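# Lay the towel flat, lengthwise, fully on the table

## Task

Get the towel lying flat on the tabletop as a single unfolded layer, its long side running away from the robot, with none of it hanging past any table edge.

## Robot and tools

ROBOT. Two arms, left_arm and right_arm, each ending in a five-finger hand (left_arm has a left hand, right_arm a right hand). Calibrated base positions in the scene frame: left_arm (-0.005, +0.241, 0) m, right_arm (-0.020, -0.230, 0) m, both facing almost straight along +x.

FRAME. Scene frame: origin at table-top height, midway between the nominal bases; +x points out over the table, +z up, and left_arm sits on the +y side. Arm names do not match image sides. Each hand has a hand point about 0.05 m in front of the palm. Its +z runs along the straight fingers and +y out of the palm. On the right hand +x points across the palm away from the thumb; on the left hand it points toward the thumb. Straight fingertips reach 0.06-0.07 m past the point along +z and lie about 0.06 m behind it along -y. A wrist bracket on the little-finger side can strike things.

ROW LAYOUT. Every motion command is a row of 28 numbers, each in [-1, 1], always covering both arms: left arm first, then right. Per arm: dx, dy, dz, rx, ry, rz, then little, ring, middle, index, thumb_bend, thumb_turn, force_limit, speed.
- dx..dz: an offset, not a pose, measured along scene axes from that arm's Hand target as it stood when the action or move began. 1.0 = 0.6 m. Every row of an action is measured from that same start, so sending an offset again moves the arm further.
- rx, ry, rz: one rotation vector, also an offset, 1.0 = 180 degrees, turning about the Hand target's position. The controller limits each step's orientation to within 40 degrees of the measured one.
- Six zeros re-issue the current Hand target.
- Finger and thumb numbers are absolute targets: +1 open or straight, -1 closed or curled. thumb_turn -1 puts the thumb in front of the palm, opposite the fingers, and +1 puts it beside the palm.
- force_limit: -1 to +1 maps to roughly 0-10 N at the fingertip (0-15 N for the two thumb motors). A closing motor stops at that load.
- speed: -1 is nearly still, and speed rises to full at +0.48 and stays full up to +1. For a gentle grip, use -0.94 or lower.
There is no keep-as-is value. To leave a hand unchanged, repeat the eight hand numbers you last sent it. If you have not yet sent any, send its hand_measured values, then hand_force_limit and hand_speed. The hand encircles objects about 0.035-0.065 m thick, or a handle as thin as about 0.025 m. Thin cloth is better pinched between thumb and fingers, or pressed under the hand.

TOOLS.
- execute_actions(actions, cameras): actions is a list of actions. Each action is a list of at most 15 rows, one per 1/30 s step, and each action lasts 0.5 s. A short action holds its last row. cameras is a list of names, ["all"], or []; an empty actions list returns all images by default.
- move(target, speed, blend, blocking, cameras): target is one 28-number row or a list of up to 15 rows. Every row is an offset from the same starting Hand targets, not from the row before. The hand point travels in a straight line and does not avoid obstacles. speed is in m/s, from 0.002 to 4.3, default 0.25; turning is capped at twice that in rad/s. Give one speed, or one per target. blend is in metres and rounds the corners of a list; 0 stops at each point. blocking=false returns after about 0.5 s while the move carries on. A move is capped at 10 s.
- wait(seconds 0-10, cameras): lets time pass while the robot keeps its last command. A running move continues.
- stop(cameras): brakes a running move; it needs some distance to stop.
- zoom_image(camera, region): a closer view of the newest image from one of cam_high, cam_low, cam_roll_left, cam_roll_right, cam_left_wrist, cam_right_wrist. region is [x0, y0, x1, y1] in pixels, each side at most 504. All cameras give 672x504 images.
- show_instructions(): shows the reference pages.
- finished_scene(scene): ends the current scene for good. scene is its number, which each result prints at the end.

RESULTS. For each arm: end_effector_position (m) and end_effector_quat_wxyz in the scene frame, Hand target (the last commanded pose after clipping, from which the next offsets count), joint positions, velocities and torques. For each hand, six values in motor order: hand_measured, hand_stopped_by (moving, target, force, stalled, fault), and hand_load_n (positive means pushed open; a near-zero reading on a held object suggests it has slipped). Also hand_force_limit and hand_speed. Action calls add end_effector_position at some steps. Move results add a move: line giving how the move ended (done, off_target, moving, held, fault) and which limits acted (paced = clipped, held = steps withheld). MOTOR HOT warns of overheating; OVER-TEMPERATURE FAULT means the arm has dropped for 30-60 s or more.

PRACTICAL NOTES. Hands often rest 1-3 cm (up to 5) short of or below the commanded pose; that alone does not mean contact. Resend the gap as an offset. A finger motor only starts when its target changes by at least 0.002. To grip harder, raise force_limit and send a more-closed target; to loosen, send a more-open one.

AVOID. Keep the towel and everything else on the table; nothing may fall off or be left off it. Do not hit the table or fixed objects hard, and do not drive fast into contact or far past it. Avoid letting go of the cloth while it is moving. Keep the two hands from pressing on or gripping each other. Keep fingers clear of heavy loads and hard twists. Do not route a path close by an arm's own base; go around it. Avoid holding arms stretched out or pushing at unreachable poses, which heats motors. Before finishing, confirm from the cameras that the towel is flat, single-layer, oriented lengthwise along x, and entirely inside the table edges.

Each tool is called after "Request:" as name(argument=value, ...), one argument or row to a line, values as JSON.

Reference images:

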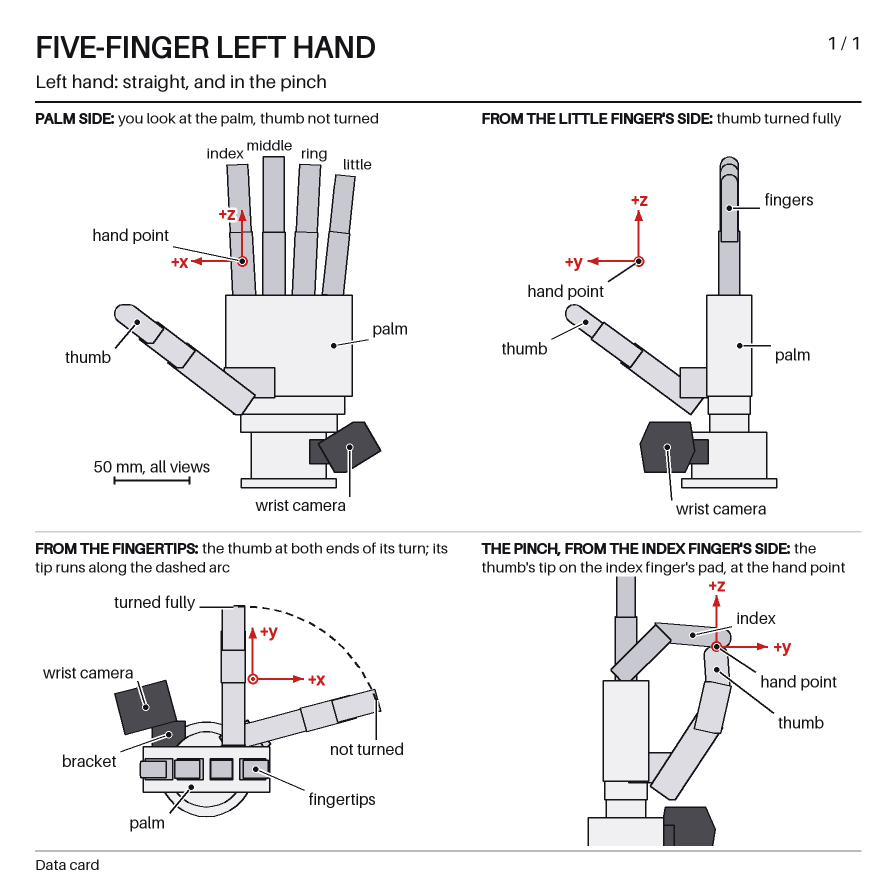

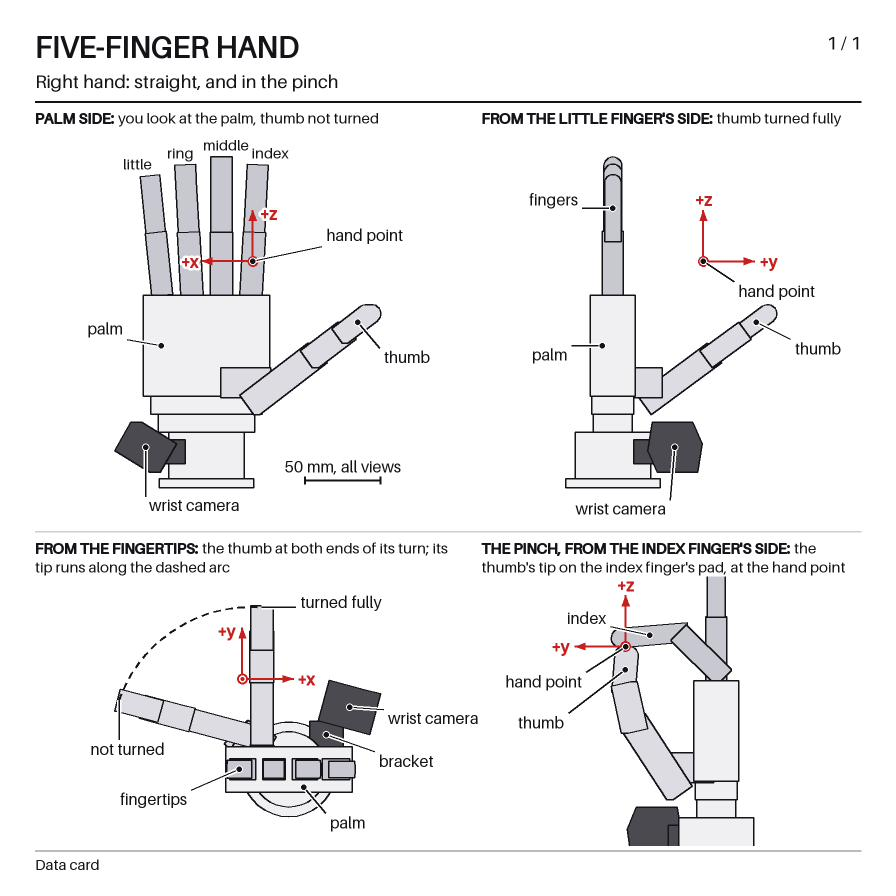

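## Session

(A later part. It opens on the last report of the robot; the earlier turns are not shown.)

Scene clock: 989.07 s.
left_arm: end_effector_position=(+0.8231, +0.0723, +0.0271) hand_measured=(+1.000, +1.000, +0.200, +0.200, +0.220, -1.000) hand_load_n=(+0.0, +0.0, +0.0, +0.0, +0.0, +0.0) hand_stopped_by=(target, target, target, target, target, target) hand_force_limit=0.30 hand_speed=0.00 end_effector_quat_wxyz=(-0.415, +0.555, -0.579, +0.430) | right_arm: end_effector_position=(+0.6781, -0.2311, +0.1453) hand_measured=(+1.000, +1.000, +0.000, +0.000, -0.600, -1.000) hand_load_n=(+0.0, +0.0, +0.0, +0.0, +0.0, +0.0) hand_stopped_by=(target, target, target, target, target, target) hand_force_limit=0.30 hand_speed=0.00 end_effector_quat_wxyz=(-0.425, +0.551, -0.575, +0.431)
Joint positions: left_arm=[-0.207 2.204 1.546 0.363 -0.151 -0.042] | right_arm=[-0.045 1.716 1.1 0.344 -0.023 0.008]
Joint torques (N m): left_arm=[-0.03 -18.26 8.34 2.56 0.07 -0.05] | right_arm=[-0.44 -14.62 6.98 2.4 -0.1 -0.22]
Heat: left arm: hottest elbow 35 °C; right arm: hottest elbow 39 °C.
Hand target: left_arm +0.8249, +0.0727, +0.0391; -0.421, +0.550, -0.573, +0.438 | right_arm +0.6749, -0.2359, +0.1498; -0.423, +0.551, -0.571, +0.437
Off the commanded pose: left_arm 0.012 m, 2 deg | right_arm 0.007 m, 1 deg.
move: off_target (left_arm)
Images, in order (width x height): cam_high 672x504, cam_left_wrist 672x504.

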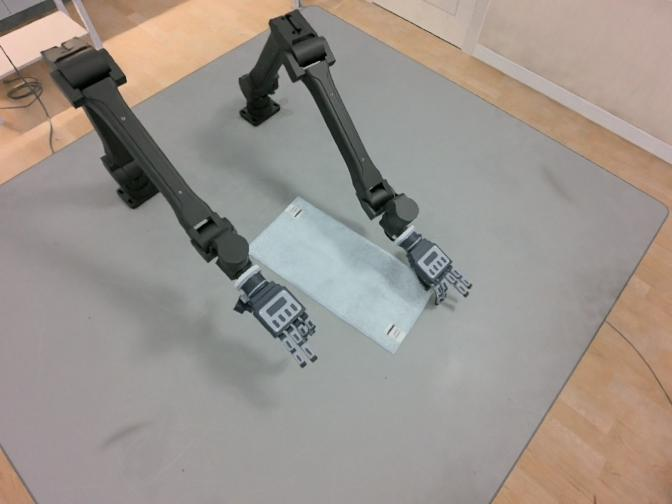

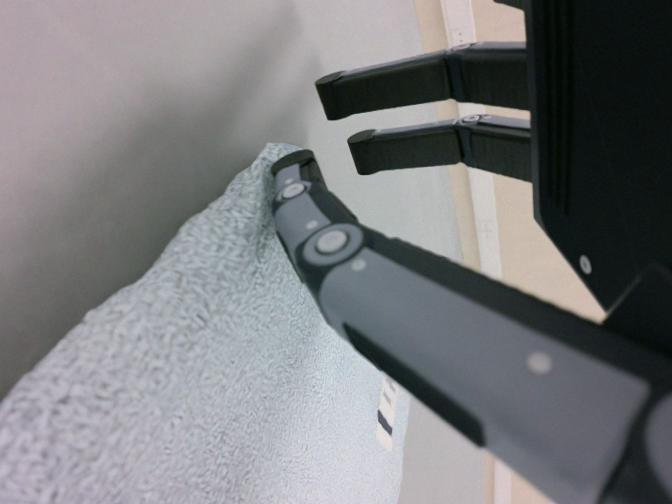

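Request:
move(
  target=[
    [0,0,0.03,0,0,0,1,1,0.2,0.2,0.22,-1,0.3,0, 0,0,0,0,0,0,1,1,0,0,-0.6,-1,0.3,0],
    [-0.005,-0.025,0.03,0,0,0,1,1,0.2,0.2,0.22,-1,0.3,0, 0,0,0,0,0,0,1,1,0,0,-0.6,-1,0.3,0],
  ],
  speed=0.1,
  cameras=["cam_left_wrist"],
)

Scene clock: 1000.20 s.
left_arm: end_effector_position=(+0.8237, +0.0611, +0.0539) hand_measured=(+1.000, +1.000, +0.200, +0.200, +0.220, -1.000) hand_load_n=(+0.0, +0.0, +0.0, +0.0, +0.5, +0.0) hand_stopped_by=(target, target, target, target, target, target) hand_force_limit=0.30 hand_speed=0.00 end_effector_quat_wxyz=(-0.424, +0.548, -0.572, +0.439) | right_arm: end_effector_position=(+0.6781, -0.2311, +0.1453) hand_measured=(+1.000, +1.000, +0.000, +0.000, -0.600, -1.000) hand_load_n=(+0.0, +0.5, +0.0, +0.0, +0.0, +0.0) hand_stopped_by=(target, target, target, target, target, target) hand_force_limit=0.30 hand_speed=0.00 end_effector_quat_wxyz=(-0.425, +0.551, -0.575, +0.431)
Joint positions: left_arm=[-0.224 2.171 1.546 0.363 -0.168 -0.042] | right_arm=[-0.045 1.716 1.1 0.344 -0.023 0.008]
Joint torques (N m): left_arm=[-0.85 -17.9 9.03 1.28 -0.12 -0.11] | right_arm=[-0.44 -14.62 6.98 2.41 -0.1 -0.22]
Heat: left arm: hottest elbow 36 °C; right arm: hottest elbow 39 °C.
Hand target: left_arm +0.8219, +0.0578, +0.0572; -0.421, +0.550, -0.573, +0.438 | right_arm +0.6749, -0.2359, +0.1498; -0.423, +0.551, -0.571, +0.437
Off the commanded pose: left_arm 0.005 m, 0 deg | right_arm 0.007 m, 1 deg.
move: done
Images, in order (width x height): cam_left_wrist 672x504.

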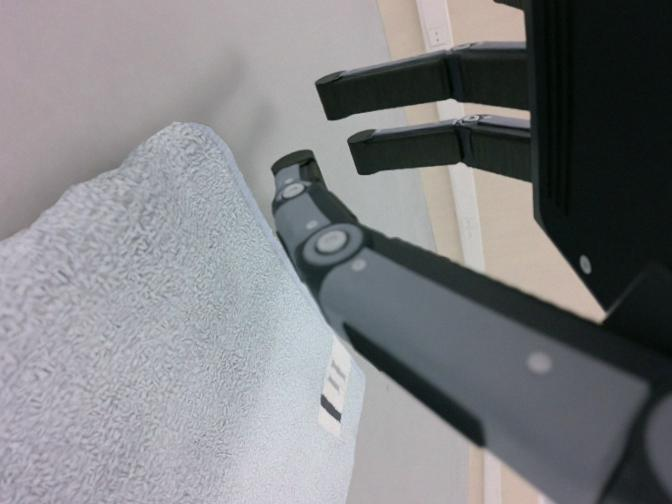

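Request:
move(
  target=[-0.01,0,-0.115,0,0,0,1,1,0.2,0.2,0.22,-1,0.3,0, 0,0,0,0,0,0,1,1,0,0,-0.6,-1,0.3,0],
  speed=0.06,
  cameras=["cam_left_wrist"],
)

Scene clock: 1008.60 s.
left_arm: end_effector_position=(+0.8203, +0.0623, +0.0220) hand_measured=(+1.000, +1.000, +0.200, +0.200, +0.220, -1.000) hand_load_n=(+0.0, +0.0, +0.5, +0.0, -0.5, +0.0) hand_stopped_by=(target, target, target, target, target, target) hand_force_limit=0.30 hand_speed=0.00 end_effector_quat_wxyz=(-0.429, +0.545, -0.565, +0.447) | right_arm: end_effector_position=(+0.6781, -0.2311, +0.1453) hand_measured=(+1.000, +1.000, +0.000, +0.000, -0.600, -1.000) hand_load_n=(+0.0, -0.5, +0.0, +0.0, +0.0, +0.0) hand_stopped_by=(target, target, target, target, target, target) hand_force_limit=0.30 hand_speed=0.00 end_effector_quat_wxyz=(-0.425, +0.551, -0.575, +0.431)
Joint positions: left_arm=[-0.224 2.219 1.512 0.469 -0.17 -0.042] | right_arm=[-0.045 1.716 1.1 0.344 -0.023 0.008]
Joint torques (N m): left_arm=[-0.73 -14.56 8.23 2.4 -0.11 -0.11] | right_arm=[-0.5 -14.56 6.97 2.39 -0.1 -0.22]
Heat: left arm: hottest elbow 36 °C; right arm: hottest elbow 39 °C.
Hand target: left_arm +0.8160, +0.0578, -0.0118; -0.421, +0.550, -0.573, +0.438 | right_arm +0.6749, -0.2359, +0.1498; -0.423, +0.551, -0.571, +0.437
Off the commanded pose: left_arm 0.034 m, 2 deg | right_arm 0.007 m, 1 deg.
move: off_target (left_arm)
Images, in order (width x height): cam_left_wrist 672x504.

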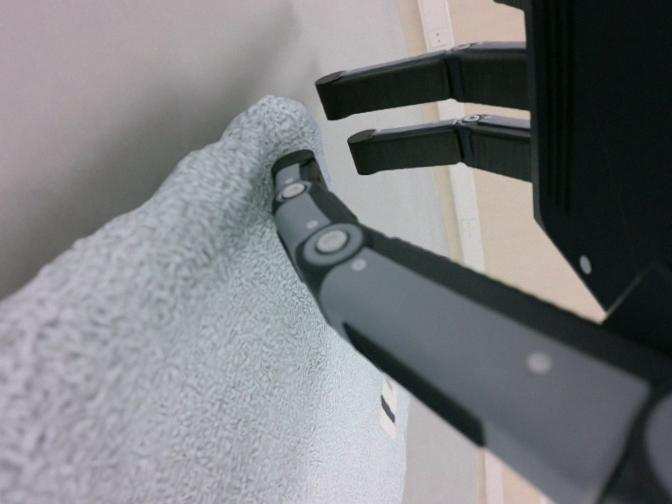

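Request:
move(
  target=[0,0,-0.005,0,0,0,1,1,-0.5,-0.5,0.22,-1,0.2,-0.5, 0,0,0,0,0,0,1,1,0,0,-0.6,-1,0.3,0],
  speed=0.06,
)

Request:
move(
  target=[0,0,0,0,0,0,1,1,-0.55,-0.55,0.22,-1,0.5,-0.5, 0,0,0,0,0,0,1,1,0,0,-0.6,-1,0.3,0],
  speed=0.06,
  cameras=["cam_left_wrist"],
)

Scene clock: 1013.57 s.
left_arm: end_effector_position=(+0.8213, +0.0621, +0.0236) hand_measured=(+1.000, +1.000, -0.246, -0.326, +0.222, -1.000) hand_load_n=(+0.0, +0.0, +14.0, +13.0, +8.0, -0.5) hand_stopped_by=(target, target, force, force, target, target) hand_force_limit=0.20 hand_speed=-0.50 end_effector_quat_wxyz=(-0.431, +0.543, -0.563, +0.449) | right_arm: end_effector_position=(+0.6781, -0.2311, +0.1453) hand_measured=(+1.000, +1.000, +0.000, +0.000, -0.600, -1.000) hand_load_n=(+0.0, +0.0, +0.0, +0.0, +0.5, +0.0) hand_stopped_by=(target, target, target, target, target, target) hand_force_limit=0.30 hand_speed=0.00 end_effector_quat_wxyz=(-0.425, +0.551, -0.575, +0.431)
Joint positions: left_arm=[-0.224 2.22 1.512 0.478 -0.17 -0.042] | right_arm=[-0.045 1.716 1.1 0.344 -0.023 0.008]
Joint torques (N m): left_arm=[-0.79 -14.21 8.12 2.32 -0.1 -0.11] | right_arm=[-0.5 -14.62 6.98 2.4 -0.1 -0.22]
Heat: left arm: hottest elbow 36 °C; right arm: hottest elbow 39 °C.
Hand target: left_arm +0.8159, +0.0578, -0.0148; -0.421, +0.550, -0.573, +0.438 | right_arm +0.6749, -0.2359, +0.1498; -0.423, +0.551, -0.571, +0.437
Off the commanded pose: left_arm 0.039 m, 2 deg | right_arm 0.007 m, 1 deg.
move: off_target (left_arm)

Scene clock: 1014.07 s.
left_arm: end_effector_position=(+0.8213, +0.0621, +0.0236) hand_measured=(+1.000, +1.000, -0.246, -0.326, +0.222, -1.000) hand_load_n=(+0.0, +0.0, +14.0, +13.0, +8.0, -1.0) hand_stopped_by=(target, target, force, force, target, target) hand_force_limit=0.50 hand_speed=-0.50 end_effector_quat_wxyz=(-0.431, +0.543, -0.563, +0.449) | right_arm: end_effector_position=(+0.6781, -0.2311, +0.1453) hand_measured=(+1.000, +1.000, +0.000, +0.000, -0.600, -1.000) hand_load_n=(+0.0, +0.0, +0.0, +0.0, +0.0, +0.0) hand_stopped_by=(target, target, target, target, target, target) hand_force_limit=0.30 hand_speed=0.00 end_effector_quat_wxyz=(-0.425, +0.551, -0.575, +0.431)
Joint positions: left_arm=[-0.224 2.22 1.512 0.478 -0.17 -0.042] | right_arm=[-0.045 1.716 1.1 0.344 -0.023 0.008]
Joint torques (N m): left_arm=[-0.85 -14.27 8.13 2.25 -0.1 -0.11] | right_arm=[-0.5 -14.62 6.99 2.4 -0.1 -0.22]
Heat: left arm: hottest elbow 36 °C; right arm: hottest elbow 39 °C.
Hand target: left_arm +0.8159, +0.0578, -0.0148; -0.421, +0.550, -0.573, +0.438 | right_arm +0.6749, -0.2359, +0.1498; -0.423, +0.551, -0.571, +0.437
Off the commanded pose: left_arm 0.039 m, 2 deg | right_arm 0.007 m, 1 deg.
move: off_target (left_arm)
Images, in order (width x height): cam_left_wrist 672x504.

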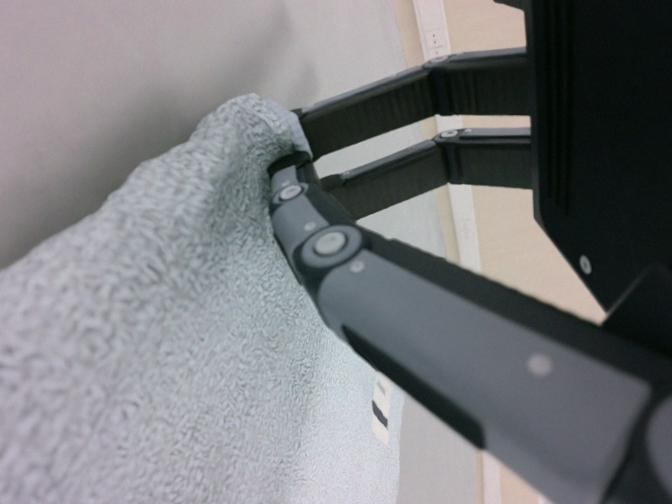

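Request:
move(
  target=[
    [0,0,0.2,0,0,0,1,1,-0.55,-0.55,0.22,-1,0.5,-0.5, 0,0,0,0,0,0,1,1,0,0,-0.6,-1,0.3,0],
    [0,0.05,0.2,0,0,0,1,1,-0.55,-0.55,0.22,-1,0.5,-0.5, 0,0,0,0,0,0,1,1,0,0,-0.6,-1,0.3,0],
  ],
  speed=0.06,
  cameras=["cam_left_wrist","cam_high","cam_low","cam_roll_left"],
)

Request:
zoom_image(
  camera="cam_low",
  region=[300, 200, 480, 330],
)

Request:
zoom_image(
  camera="cam_roll_left",
  region=[140, 180, 400, 320],
)

Scene clock: 1023.43 s.
left_arm: end_effector_position=(+0.8112, +0.0870, +0.0878) hand_measured=(+1.000, +1.000, -0.246, -0.326, +0.222, -1.000) hand_load_n=(+0.0, +0.0, +12.5, +13.0, +8.0, -1.0) hand_stopped_by=(target, target, force, force, target, target) hand_force_limit=0.50 hand_speed=-0.50 end_effector_quat_wxyz=(-0.414, +0.556, -0.577, +0.432) | right_arm: end_effector_position=(+0.6781, -0.2311, +0.1453) hand_measured=(+1.000, +1.000, +0.000, +0.000, -0.600, -1.000) hand_load_n=(+0.0, -0.5, +0.0, +0.0, +0.0, +0.0) hand_stopped_by=(target, target, target, target, target, target) hand_force_limit=0.30 hand_speed=0.00 end_effector_quat_wxyz=(-0.425, +0.551, -0.575, +0.431)
Joint positions: left_arm=[-0.188 2.081 1.512 0.28 -0.132 -0.042] | right_arm=[-0.045 1.716 1.1 0.344 -0.023 0.008]
Joint torques (N m): left_arm=[0.03 -17.79 10.43 1.66 0.08 -0.01] | right_arm=[-0.5 -14.62 6.98 2.39 -0.09 -0.22]
Heat: left arm: hottest elbow 36 °C; right arm: hottest elbow 39 °C.
Hand target: left_arm +0.8160, +0.0879, +0.1053; -0.421, +0.550, -0.573, +0.438 | right_arm +0.6749, -0.2359, +0.1498; -0.423, +0.551, -0.571, +0.437
Off the commanded pose: left_arm 0.018 m, 1 deg | right_arm 0.007 m, 1 deg.
move: off_target (left_arm)
Images, in order (width x height): cam_high 672x504, cam_low 672x504, cam_roll_left 672x504, cam_left_wrist 672x504.

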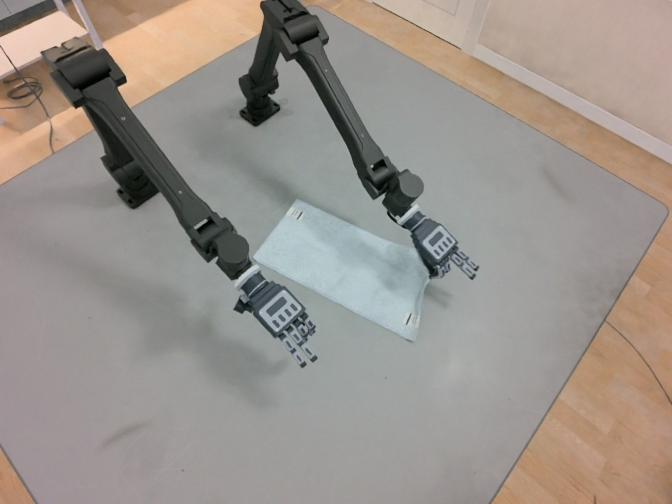

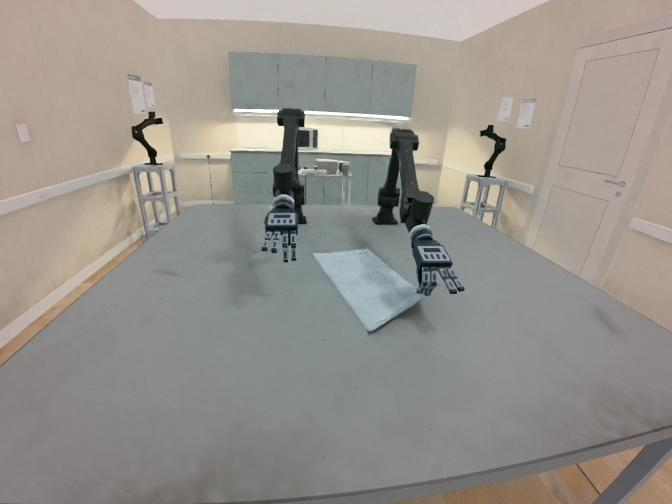

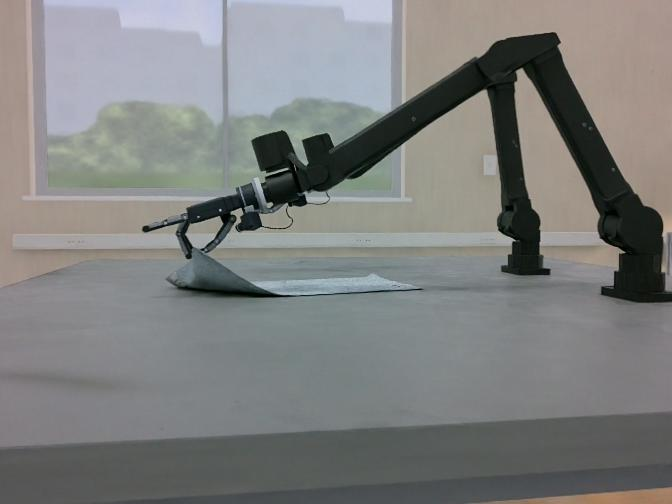

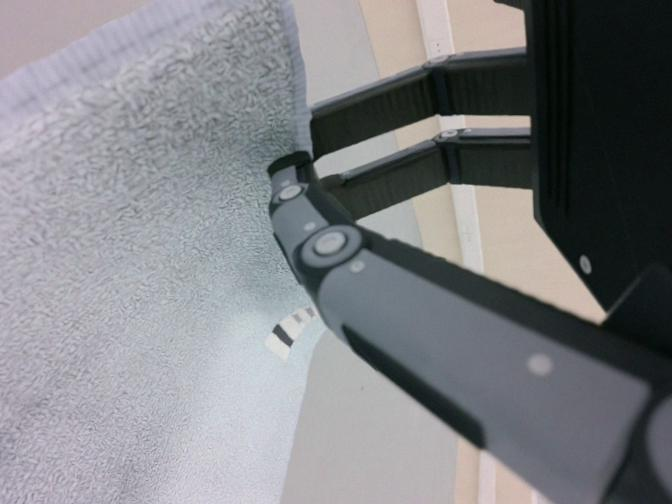

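Scaled by 2.800.

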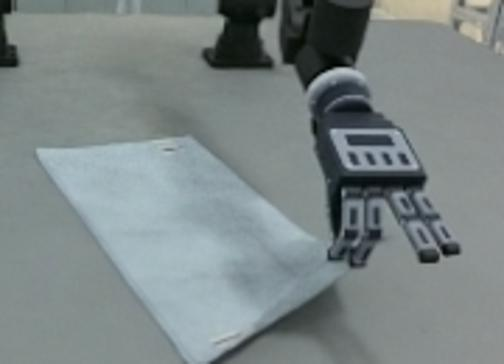

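Scaled by 1.938.

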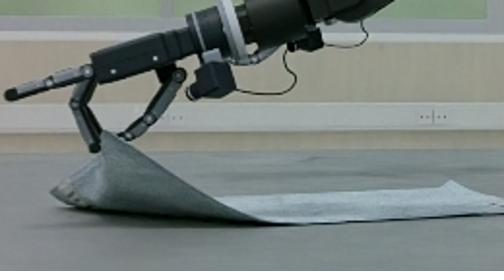

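Request:
move(
  target=[
    [0,0,-0.08,0,0,0,1,1,-0.55,-0.55,0.22,-1,0.5,-0.5, 0,0,0,0,0,0,1,1,0,0,-0.6,-1,0.3,0],
    [0,-0.035,-0.17,0,0,0,1,1,-0.55,-0.55,0.22,-1,0.5,-0.5, 0,0,0,0,0,0,1,1,0,0,-0.6,-1,0.3,0],
  ],
  speed=0.06,
  cameras=["cam_left_wrist","cam_high","cam_low"],
)

Request:
zoom_image(
  camera="cam_low",
  region=[300, 200, 480, 350],
)

Scene clock: 1033.67 s.
left_arm: end_effector_position=(+0.8164, +0.0726, +0.0289) hand_measured=(+1.000, +1.000, -0.246, -0.326, +0.222, -1.000) hand_load_n=(+0.0, +0.0, +13.0, +13.0, +8.5, -1.0) hand_stopped_by=(target, target, force, force, target, target) hand_force_limit=0.50 hand_speed=-0.50 end_effector_quat_wxyz=(-0.426, +0.548, -0.567, +0.443) | right_arm: end_effector_position=(+0.6781, -0.2311, +0.1453) hand_measured=(+1.000, +1.000, +0.000, +0.000, -0.600, -1.000) hand_load_n=(+0.0, +0.0, +0.0, +0.0, +0.0, +0.0) hand_stopped_by=(target, target, target, target, target, target) hand_force_limit=0.30 hand_speed=0.00 end_effector_quat_wxyz=(-0.425, +0.551, -0.575, +0.431)
Joint positions: left_arm=[-0.21 2.193 1.496 0.448 -0.157 -0.042] | right_arm=[-0.045 1.716 1.1 0.344 -0.023 0.008]
Joint torques (N m): left_arm=[-0.91 -14.56 9.01 2.39 -0.1 -0.08] | right_arm=[-0.5 -14.62 6.98 2.4 -0.09 -0.22]
Heat: left arm: hottest elbow 36 °C; right arm: hottest elbow 39 °C.
Hand target: left_arm +0.8158, +0.0667, +0.0031; -0.421, +0.550, -0.573, +0.438 | right_arm +0.6749, -0.2359, +0.1498; -0.423, +0.551, -0.571, +0.437
Off the commanded pose: left_arm 0.026 m, 1 deg | right_arm 0.007 m, 1 deg.
move: off_target (left_arm)
Images, in order (width x height): cam_high 672x504, cam_low 672x504, cam_left_wrist 672x504.

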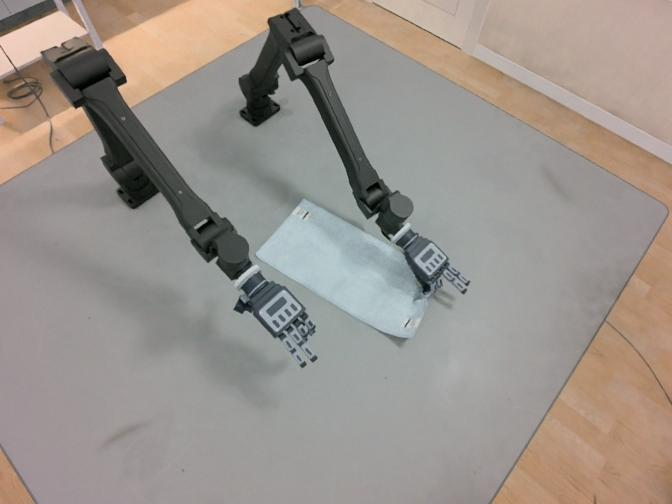

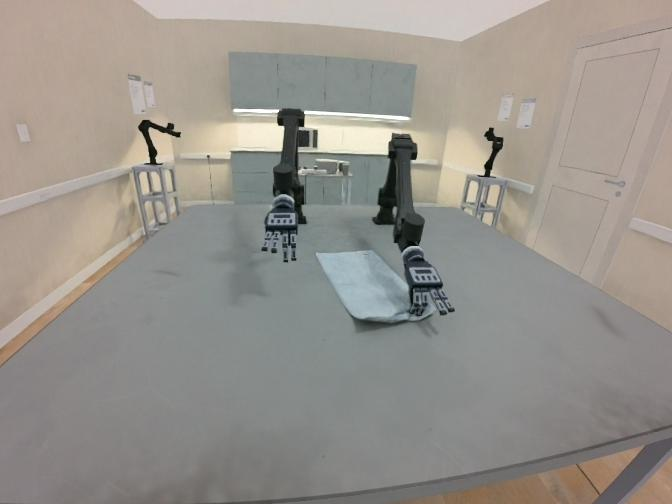

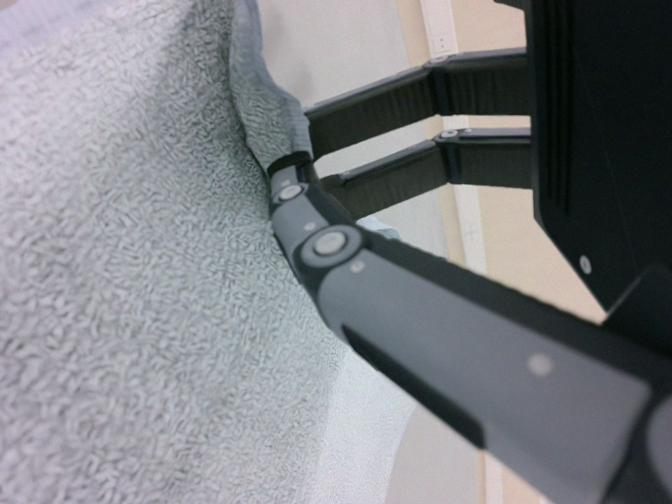

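Scaled by 2.800.

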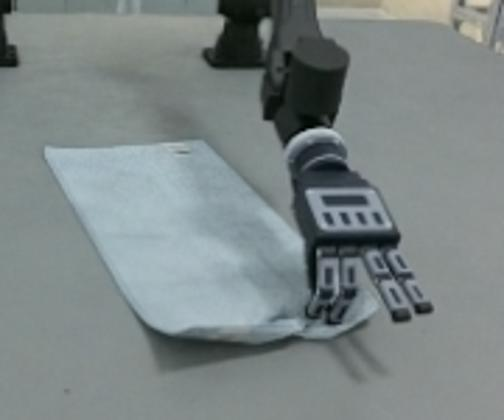

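Request:
move(
  target=[0,0,0,0,0,0,1,1,0.35,0.35,0.22,-1,0.5,-0.3, 0,0,0,0,0,0,1,1,0,0,-0.6,-1,0.3,0],
  speed=0.06,
)

Request:
move(
  target=[
    [0,0,0.17,0,0,0,1,1,0.35,0.35,0.22,-1,0.5,-0.3, 0,0,0,0,0,0,1,1,0,0,-0.6,-1,0.3,0],
    [-0.2,0.2,0.25,0,0,0,1,1,0.35,0.35,0.22,-1,0.5,-0.3, 0,0,0,0,0,0,1,1,0,0,-0.6,-1,0.3,0],
  ],
  speed=0.12,
  cameras=["cam_left_wrist","cam_high","cam_low","cam_right_wrist"],
)

Request:
zoom_image(
  camera="cam_high",
  region=[230, 180, 460, 380],
)

Request:
zoom_image(
  camera="cam_low",
  region=[300, 220, 480, 350],
)

Scene clock: 1041.40 s.
left_arm: end_effector_position=(+0.8162, +0.0728, +0.0264) hand_measured=(+1.000, +1.000, +0.350, +0.350, +0.220, -1.000) hand_load_n=(+0.0, +0.0, +0.0, +0.0, +0.0, +0.0) hand_stopped_by=(target, target, target, target, target, target) hand_force_limit=0.50 hand_speed=-0.30 end_effector_quat_wxyz=(-0.426, +0.549, -0.568, +0.442) | right_arm: end_effector_position=(+0.6781, -0.2311, +0.1453) hand_measured=(+1.000, +1.000, +0.000, +0.000, -0.600, -1.000) hand_load_n=(+0.0, +0.0, +0.0, +0.0, +0.0, +0.0) hand_stopped_by=(target, target, target, target, target, target) hand_force_limit=0.30 hand_speed=0.00 end_effector_quat_wxyz=(-0.425, +0.551, -0.575, +0.431)
Joint positions: left_arm=[-0.21 2.197 1.496 0.448 -0.158 -0.042] | right_arm=[-0.045 1.716 1.1 0.344 -0.023 0.008]
Joint torques (N m): left_arm=[-0.85 -14.74 9.06 2.4 -0.11 -0.08] | right_arm=[-0.44 -14.62 6.98 2.4 -0.1 -0.22]
Heat: left arm: hottest elbow 36 °C; right arm: hottest elbow 39 °C.
Hand target: left_arm +0.8158, +0.0667, +0.0032; -0.421, +0.550, -0.573, +0.438 | right_arm +0.6749, -0.2359, +0.1498; -0.423, +0.551, -0.571, +0.437
Off the commanded pose: left_arm 0.024 m, 1 deg | right_arm 0.007 m, 1 deg.
move: off_target (left_arm)

Scene clock: 1044.90 s.
left_arm: end_effector_position=(+0.6958, +0.1845, +0.1461) hand_measured=(+1.000, +1.000, +0.350, +0.350, +0.220, -1.000) hand_load_n=(+0.0, +0.0, +0.0, +0.0, +0.0, +0.0) hand_stopped_by=(target, target, target, target, target, target) hand_force_limit=0.50 hand_speed=-0.30 end_effector_quat_wxyz=(-0.413, +0.556, -0.576, +0.434) | right_arm: end_effector_position=(+0.6781, -0.2311, +0.1453) hand_measured=(+1.000, +1.000, +0.000, +0.000, -0.600, -1.000) hand_load_n=(+0.0, +0.0, +0.0, +0.0, +0.0, +0.0) hand_stopped_by=(target, target, target, target, target, target) hand_force_limit=0.30 hand_speed=0.00 end_effector_quat_wxyz=(-0.425, +0.551, -0.575, +0.431)
Joint positions: left_arm=[-0.045 1.723 1.126 0.311 0.008 -0.004] | right_arm=[-0.045 1.716 1.1 0.344 -0.023 0.008]
Joint torques (N m): left_arm=[0.03 -13.27 8.62 2.47 0.12 -0.01] | right_arm=[-0.5 -14.62 6.98 2.41 -0.09 -0.22]
Heat: left arm: hottest elbow 36 °C; right arm: hottest elbow 39 °C.
Hand target: left_arm +0.6959, +0.1867, +0.1534; -0.421, +0.549, -0.573, +0.438 | right_arm +0.6749, -0.2359, +0.1498; -0.423, +0.551, -0.571, +0.437
Off the commanded pose: left_arm 0.007 m, 1 deg | right_arm 0.007 m, 1 deg.
move: done
Images, in order (width x height): cam_high 672x504, cam_low 672x504, cam_left_wrist 672x504, cam_right_wrist 672x504.

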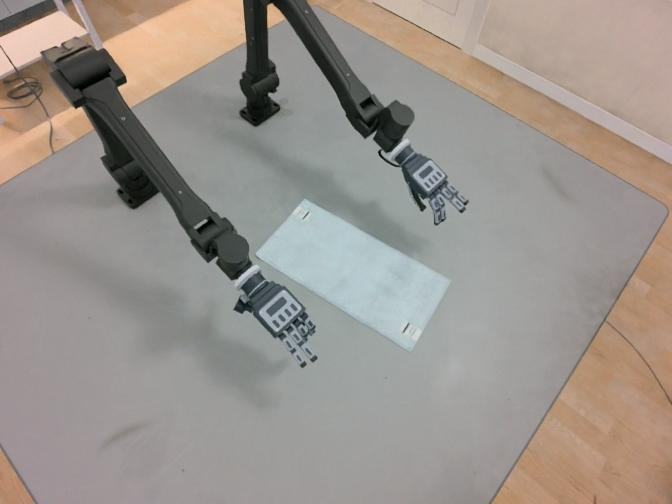

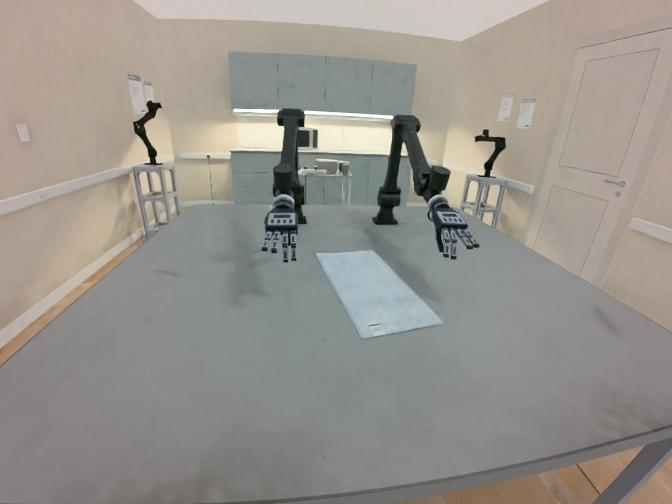

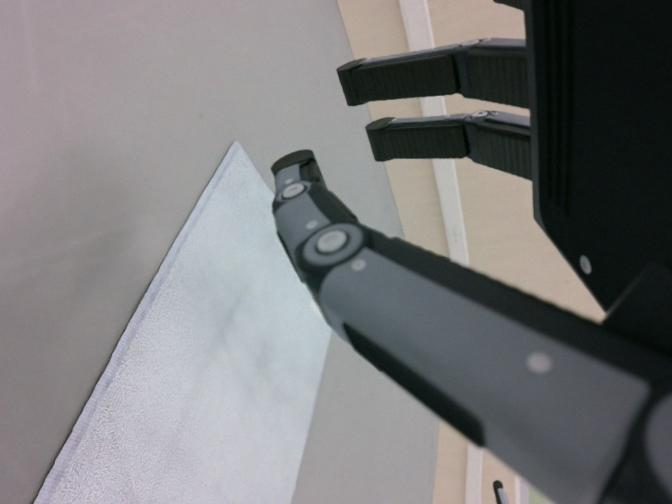

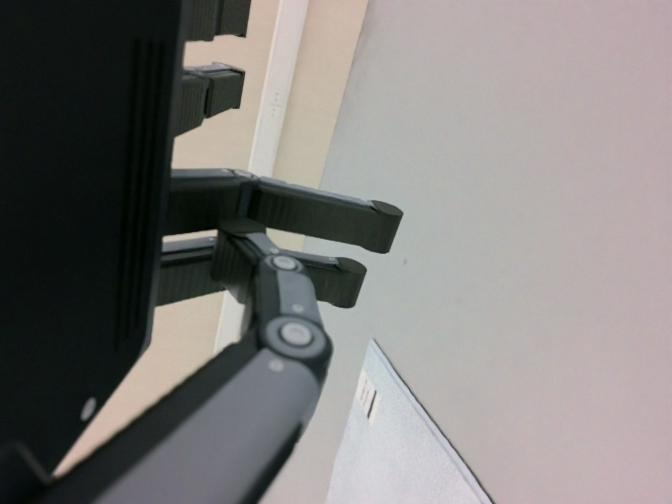

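Scaled by 2.191.

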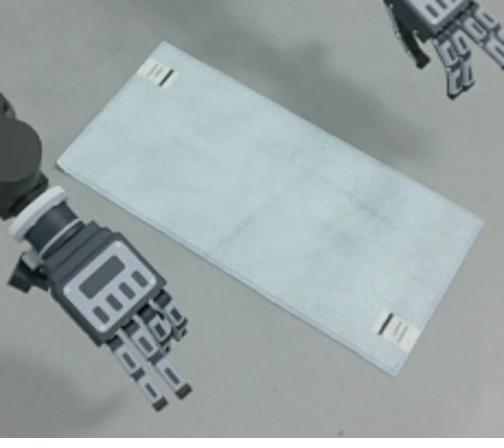

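Scaled by 2.800.

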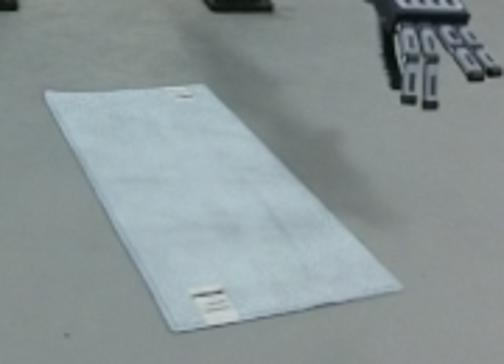

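Request:
move(
  target=[
    [-0.46,-0.15,0,0,0,0.022,0,0,0,0,-0.6,-1,0.3,0, 0,0,0,0,0,0,0,0,0,0,-0.6,-1,0.3,0],
    [-0.46,-0.4195,-0.12,0,0,0.022,0,0,0,0,-0.6,-1,0.3,0, 0,0,0,0,0,0,0,0,0,0,-0.6,-1,0.3,0],
  ],
  speed=0.16,
  cameras=["cam_high"],
)

Request:
move(
  target=[
    [0,0,0,0,0,0,0,0,0,0,-0.6,-1,0.3,0, 0.167,0.493,-0.05,0,0,0.022,0,0,0,0,-0.6,-1,0.3,0],
    [0,0,0,0,0,0,0,0,0,0,-0.6,-1,0.3,0, 0.167,0.493,-0.14,0,0,0.022,0,0,0,0,-0.6,-1,0.3,0],
  ],
  speed=0.16,
  cameras=["cam_high","cam_left_wrist","cam_right_wrist"],
)

Scene clock: 1073.57 s.
left_arm: end_effector_position=(+0.4086, -0.0501, +0.0723) hand_measured=(+0.000, +0.000, +0.000, +0.000, -0.600, -1.000) hand_load_n=(+0.0, +0.5, +0.0, +0.0, +0.0, +0.0) hand_stopped_by=(target, target, target, target, target, target) hand_force_limit=0.30 hand_speed=0.00 end_effector_quat_wxyz=(-0.438, +0.567, -0.566, +0.408) | right_arm: end_effector_position=(+0.6781, -0.2311, +0.1453) hand_measured=(+0.000, +0.000, +0.000, +0.000, -0.600, -1.000) hand_load_n=(+0.0, +0.0, +0.0, +0.0, +0.0, +0.0) hand_stopped_by=(target, target, target, target, target, target) hand_force_limit=0.30 hand_speed=0.00 end_effector_quat_wxyz=(-0.425, +0.551, -0.575, +0.431)
Joint positions: left_arm=[-0.844 1.481 0.59 0.463 -0.823 -0.288] | right_arm=[-0.045 1.716 1.1 0.344 -0.023 0.007]
Joint torques (N m): left_arm=[-0.56 -6.18 10.21 2.19 -0.36 -0.14] | right_arm=[-0.5 -14.62 6.98 2.39 -0.09 -0.21]
Heat: left arm: hottest elbow 35 °C; right arm: hottest elbow 39 °C.
Hand target: left_arm +0.4200, -0.0650, +0.0814; -0.436, +0.569, -0.554, +0.423 | right_arm +0.6749, -0.2358, +0.1498; -0.423, +0.551, -0.571, +0.437
Off the commanded pose: left_arm 0.021 m, 2 deg | right_arm 0.007 m, 1 deg.
move: off_target (left_arm)
Images, in order (width x height): cam_high 672x504.

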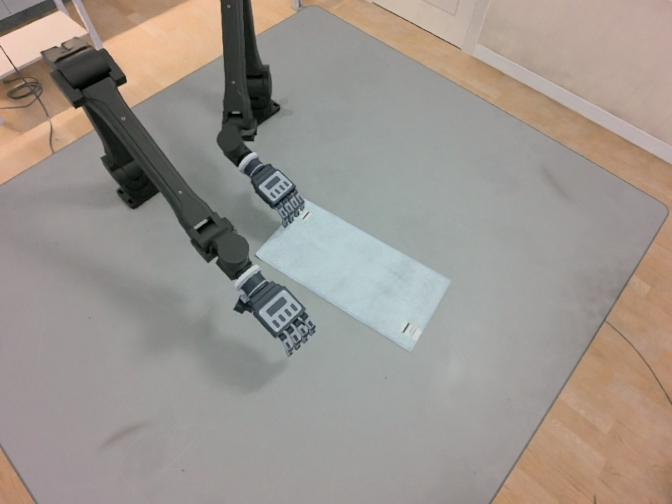

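Scene clock: 1077.40 s.
left_arm: end_effector_position=(+0.4086, -0.0501, +0.0722) hand_measured=(+0.000, +0.000, +0.000, +0.000, -0.600, -1.000) hand_load_n=(+0.0, +0.0, +0.0, +0.0, +0.0, +0.0) hand_stopped_by=(target, target, target, target, target, target) hand_force_limit=0.30 hand_speed=0.00 end_effector_quat_wxyz=(-0.438, +0.567, -0.566, +0.408) | right_arm: end_effector_position=(+0.7669, +0.0541, +0.0660) hand_measured=(+0.000, +0.000, +0.000, +0.000, -0.600, -1.000) hand_load_n=(+0.0, +0.0, +0.0, +0.0, +0.0, -0.5) hand_stopped_by=(target, target, target, target, target, target) hand_force_limit=0.30 hand_speed=0.00 end_effector_quat_wxyz=(-0.428, +0.580, -0.550, +0.422)
Joint positions: left_arm=[-0.844 1.481 0.59 0.463 -0.823 -0.288] | right_arm=[0.39 2.129 1.531 0.299 0.335 0.082]
Joint torques (N m): left_arm=[-0.5 -6.07 10.22 2.21 -0.36 -0.15] | right_arm=[0.09 -17.55 9.57 3 0.11 0.07]
Heat: left arm: hottest elbow 35 °C; right arm: hottest elbow 40 °C.
Hand target: left_arm +0.4200, -0.0650, +0.0813; -0.436, +0.569, -0.554, +0.423 | right_arm +0.7752, +0.0598, +0.0661; -0.438, +0.571, -0.551, +0.422
Off the commanded pose: left_arm 0.021 m, 2 deg | right_arm 0.010 m, 2 deg.
move: off_target (left_arm)
Images, in order (width x height): cam_high 672x504, cam_left_wrist 672x504, cam_right_wrist 672x504.

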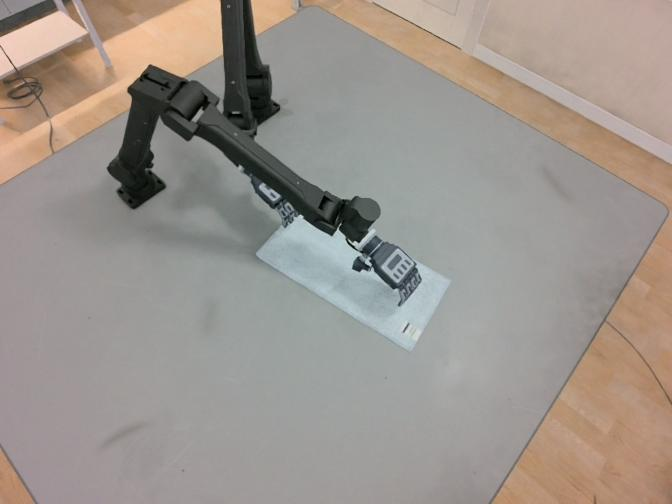

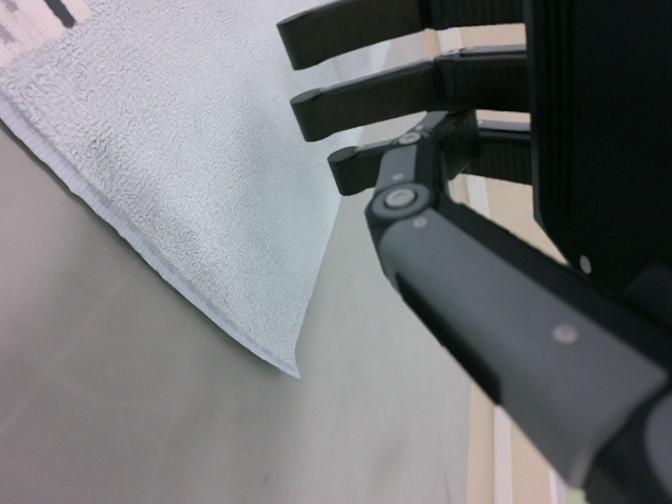

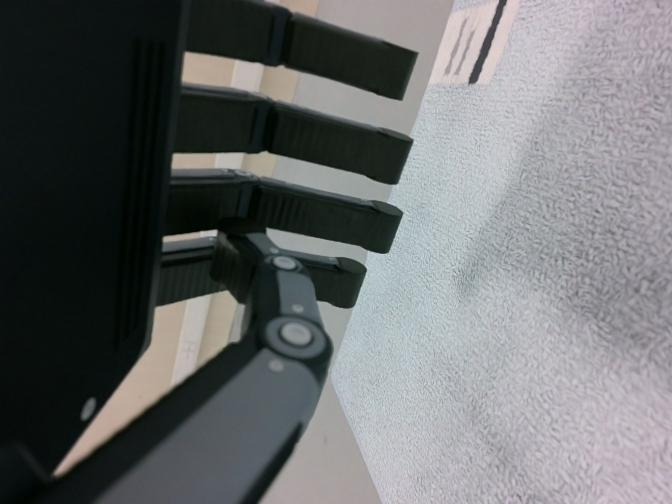

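Request:
move(
  target=[0.005,0,-0.152,0,0,0,0,0,0,0,-0.6,-1,0.3,0, 0,0,-0.11,0,0,0,0,0,0,0,-0.6,-1,0.3,0],
  speed=0.08,
)

Request:
move(
  target=[-0.01,0.055,0,0,0,-0.047,0,0,0,0,-0.6,-1,0.3,0, 0.01,-0.045,0,0,0,-0.047,0,0,0,0,-0.6,-1,0.3,0],
  speed=0.05,
  cameras=["cam_high"],
)

Request:
zoom_image(
  camera="cam_high",
  region=[230, 180, 460, 380],
)

Scene clock: 1085.40 s.
left_arm: end_effector_position=(+0.4253, -0.0675, +0.0148) hand_measured=(+0.000, +0.000, +0.000, +0.000, -0.600, -1.000) hand_load_n=(+0.0, +0.0, -1.0, +0.0, +0.0, +0.0) hand_stopped_by=(target, target, target, target, target, target) hand_force_limit=0.30 hand_speed=0.00 end_effector_quat_wxyz=(-0.438, +0.570, -0.538, +0.441) | right_arm: end_effector_position=(+0.7763, +0.0578, +0.0328) hand_measured=(+0.000, +0.000, +0.000, +0.000, -0.600, -1.000) hand_load_n=(-0.5, +0.0, +0.0, +0.0, +0.0, +0.0) hand_stopped_by=(target, target, target, target, target, target) hand_force_limit=0.30 hand_speed=0.00 end_effector_quat_wxyz=(-0.446, +0.566, -0.544, +0.430)
Joint positions: left_arm=[-0.844 1.746 0.59 0.813 -0.827 -0.29] | right_arm=[0.39 2.208 1.531 0.429 0.336 0.082]
Joint torques (N m): left_arm=[-0.09 -5.95 5.5 1.42 0.1 -0.11] | right_arm=[0.09 -16.21 7.68 2.7 0.09 0.07]
Heat: left arm: hottest elbow 35 °C; right arm: hottest elbow 40 °C.
Hand target: left_arm +0.4230, -0.0650, -0.0098; -0.436, +0.569, -0.554, +0.424 | right_arm +0.7752, +0.0599, +0.0001; -0.438, +0.571, -0.551, +0.422
Off the commanded pose: left_arm 0.025 m, 3 deg | right_arm 0.033 m, 2 deg.
move: off_target (left_arm, right_arm)

Scene clock: 1087.50 s.
left_arm: end_effector_position=(+0.4248, -0.0523, +0.0145) hand_measured=(+0.000, +0.000, +0.000, +0.000, -0.600, -1.000) hand_load_n=(+0.0, +0.0, +1.5, +0.0, +0.5, +0.0) hand_stopped_by=(target, target, target, target, target, target) hand_force_limit=0.30 hand_speed=0.00 end_effector_quat_wxyz=(+0.396, -0.526, +0.574, -0.487) | right_arm: end_effector_position=(+0.7811, +0.0338, +0.0328) hand_measured=(+0.000, +0.000, +0.000, +0.000, -0.600, -1.000) hand_load_n=(+0.0, +0.0, +0.5, +0.0, +0.0, +0.0) hand_stopped_by=(target, target, target, target, target, target) hand_force_limit=0.30 hand_speed=0.00 end_effector_quat_wxyz=(+0.420, -0.520, +0.584, -0.461)
Joint positions: left_arm=[-0.743 1.74 0.502 0.983 -0.571 -0.198] | right_arm=[0.39 2.212 1.531 0.429 0.473 0.129]
Joint torques (N m): left_arm=[1.26 -7.24 2.51 1.13 -0.17 0.13] | right_arm=[-0.03 -16.32 8.25 1.62 0.16 0.05]
Heat: left arm: hottest elbow 35 °C; right arm: hottest elbow 40 °C.
Hand target: left_arm +0.4170, -0.0320, -0.0098; +0.404, -0.527, +0.594, -0.455 | right_arm +0.7812, +0.0329, +0.0000; +0.406, -0.528, +0.592, -0.454
Off the commanded pose: left_arm 0.033 m, 4 deg | right_arm 0.033 m, 2 deg.
move: off_target (left_arm, right_arm)
Images, in order (width x height): cam_high 672x504.

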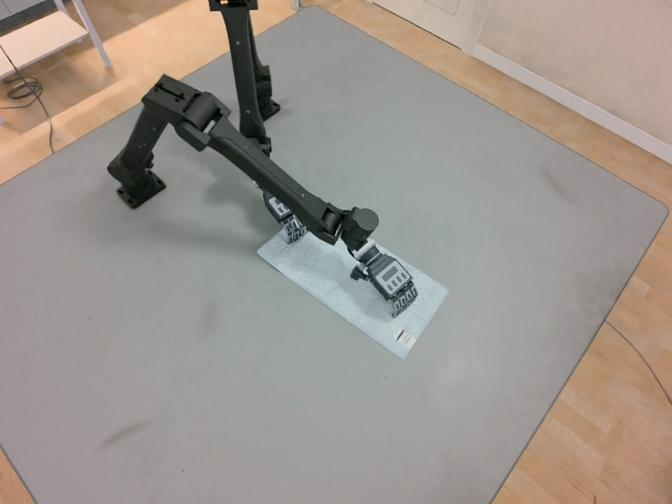

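Scaled by 2.191.

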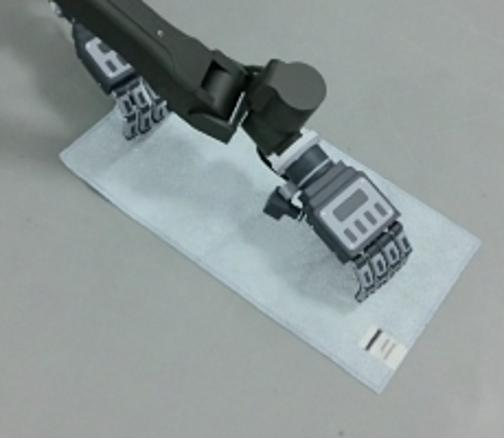

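Request:
move(
  target=[0,0.02,0,0,0,-0.022,0,0,0,0,-0.6,-1,0.3,0, 0.005,-0.025,0,0,0,-0.022,0,0,0,0,-0.6,-1,0.3,0],
  speed=0.05,
  cameras=["cam_high"],
)

Request:
zoom_image(
  camera="cam_high",
  region=[230, 180, 460, 380],
)

Scene clock: 1100.83 s.
left_arm: end_effector_position=(+0.4248, -0.0399, +0.0142) hand_measured=(+0.000, +0.000, +0.000, +0.000, -0.600, -1.000) hand_load_n=(+0.0, +0.0, +1.0, -0.5, +0.5, +0.0) hand_stopped_by=(target, target, target, target, target, target) hand_force_limit=0.30 hand_speed=0.00 end_effector_quat_wxyz=(+0.382, -0.503, +0.593, -0.500) | right_arm: end_effector_position=(+0.7820, +0.0230, +0.0324) hand_measured=(+0.000, +0.000, +0.000, +0.000, -0.600, -1.000) hand_load_n=(+0.0, +0.0, +0.5, +0.0, +0.0, +0.0) hand_stopped_by=(target, target, target, target, target, target) hand_force_limit=0.30 hand_speed=0.00 end_effector_quat_wxyz=(+0.408, -0.499, +0.601, -0.473)
Joint positions: left_arm=[-0.682 1.732 0.468 1.032 -0.445 -0.153] | right_arm=[0.39 2.213 1.531 0.425 0.533 0.152]
Joint torques (N m): left_arm=[1.38 -6.95 2.41 1.18 -0.18 0.12] | right_arm=[-0.5 -16.26 8.7 1.14 0.18 0.04]
Heat: left arm: hottest elbow 34 °C; right arm: hottest elbow 41 °C.
Hand target: left_arm +0.4170, -0.0199, -0.0099; +0.388, -0.506, +0.612, -0.468 | right_arm +0.7842, +0.0179, +0.0000; +0.390, -0.508, +0.610, -0.467
Off the commanded pose: left_arm 0.032 m, 4 deg | right_arm 0.033 m, 3 deg.
move: off_target (left_arm, right_arm)
Images, in order (width x height): cam_high 672x504.

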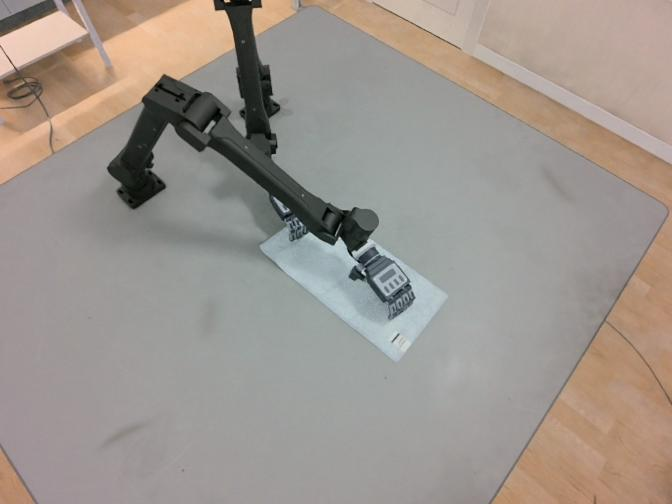

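Scaled by 2.191.

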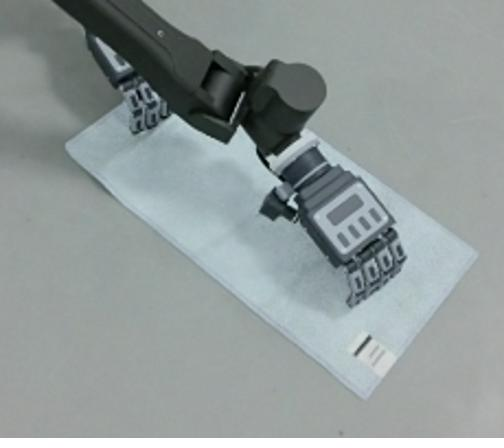

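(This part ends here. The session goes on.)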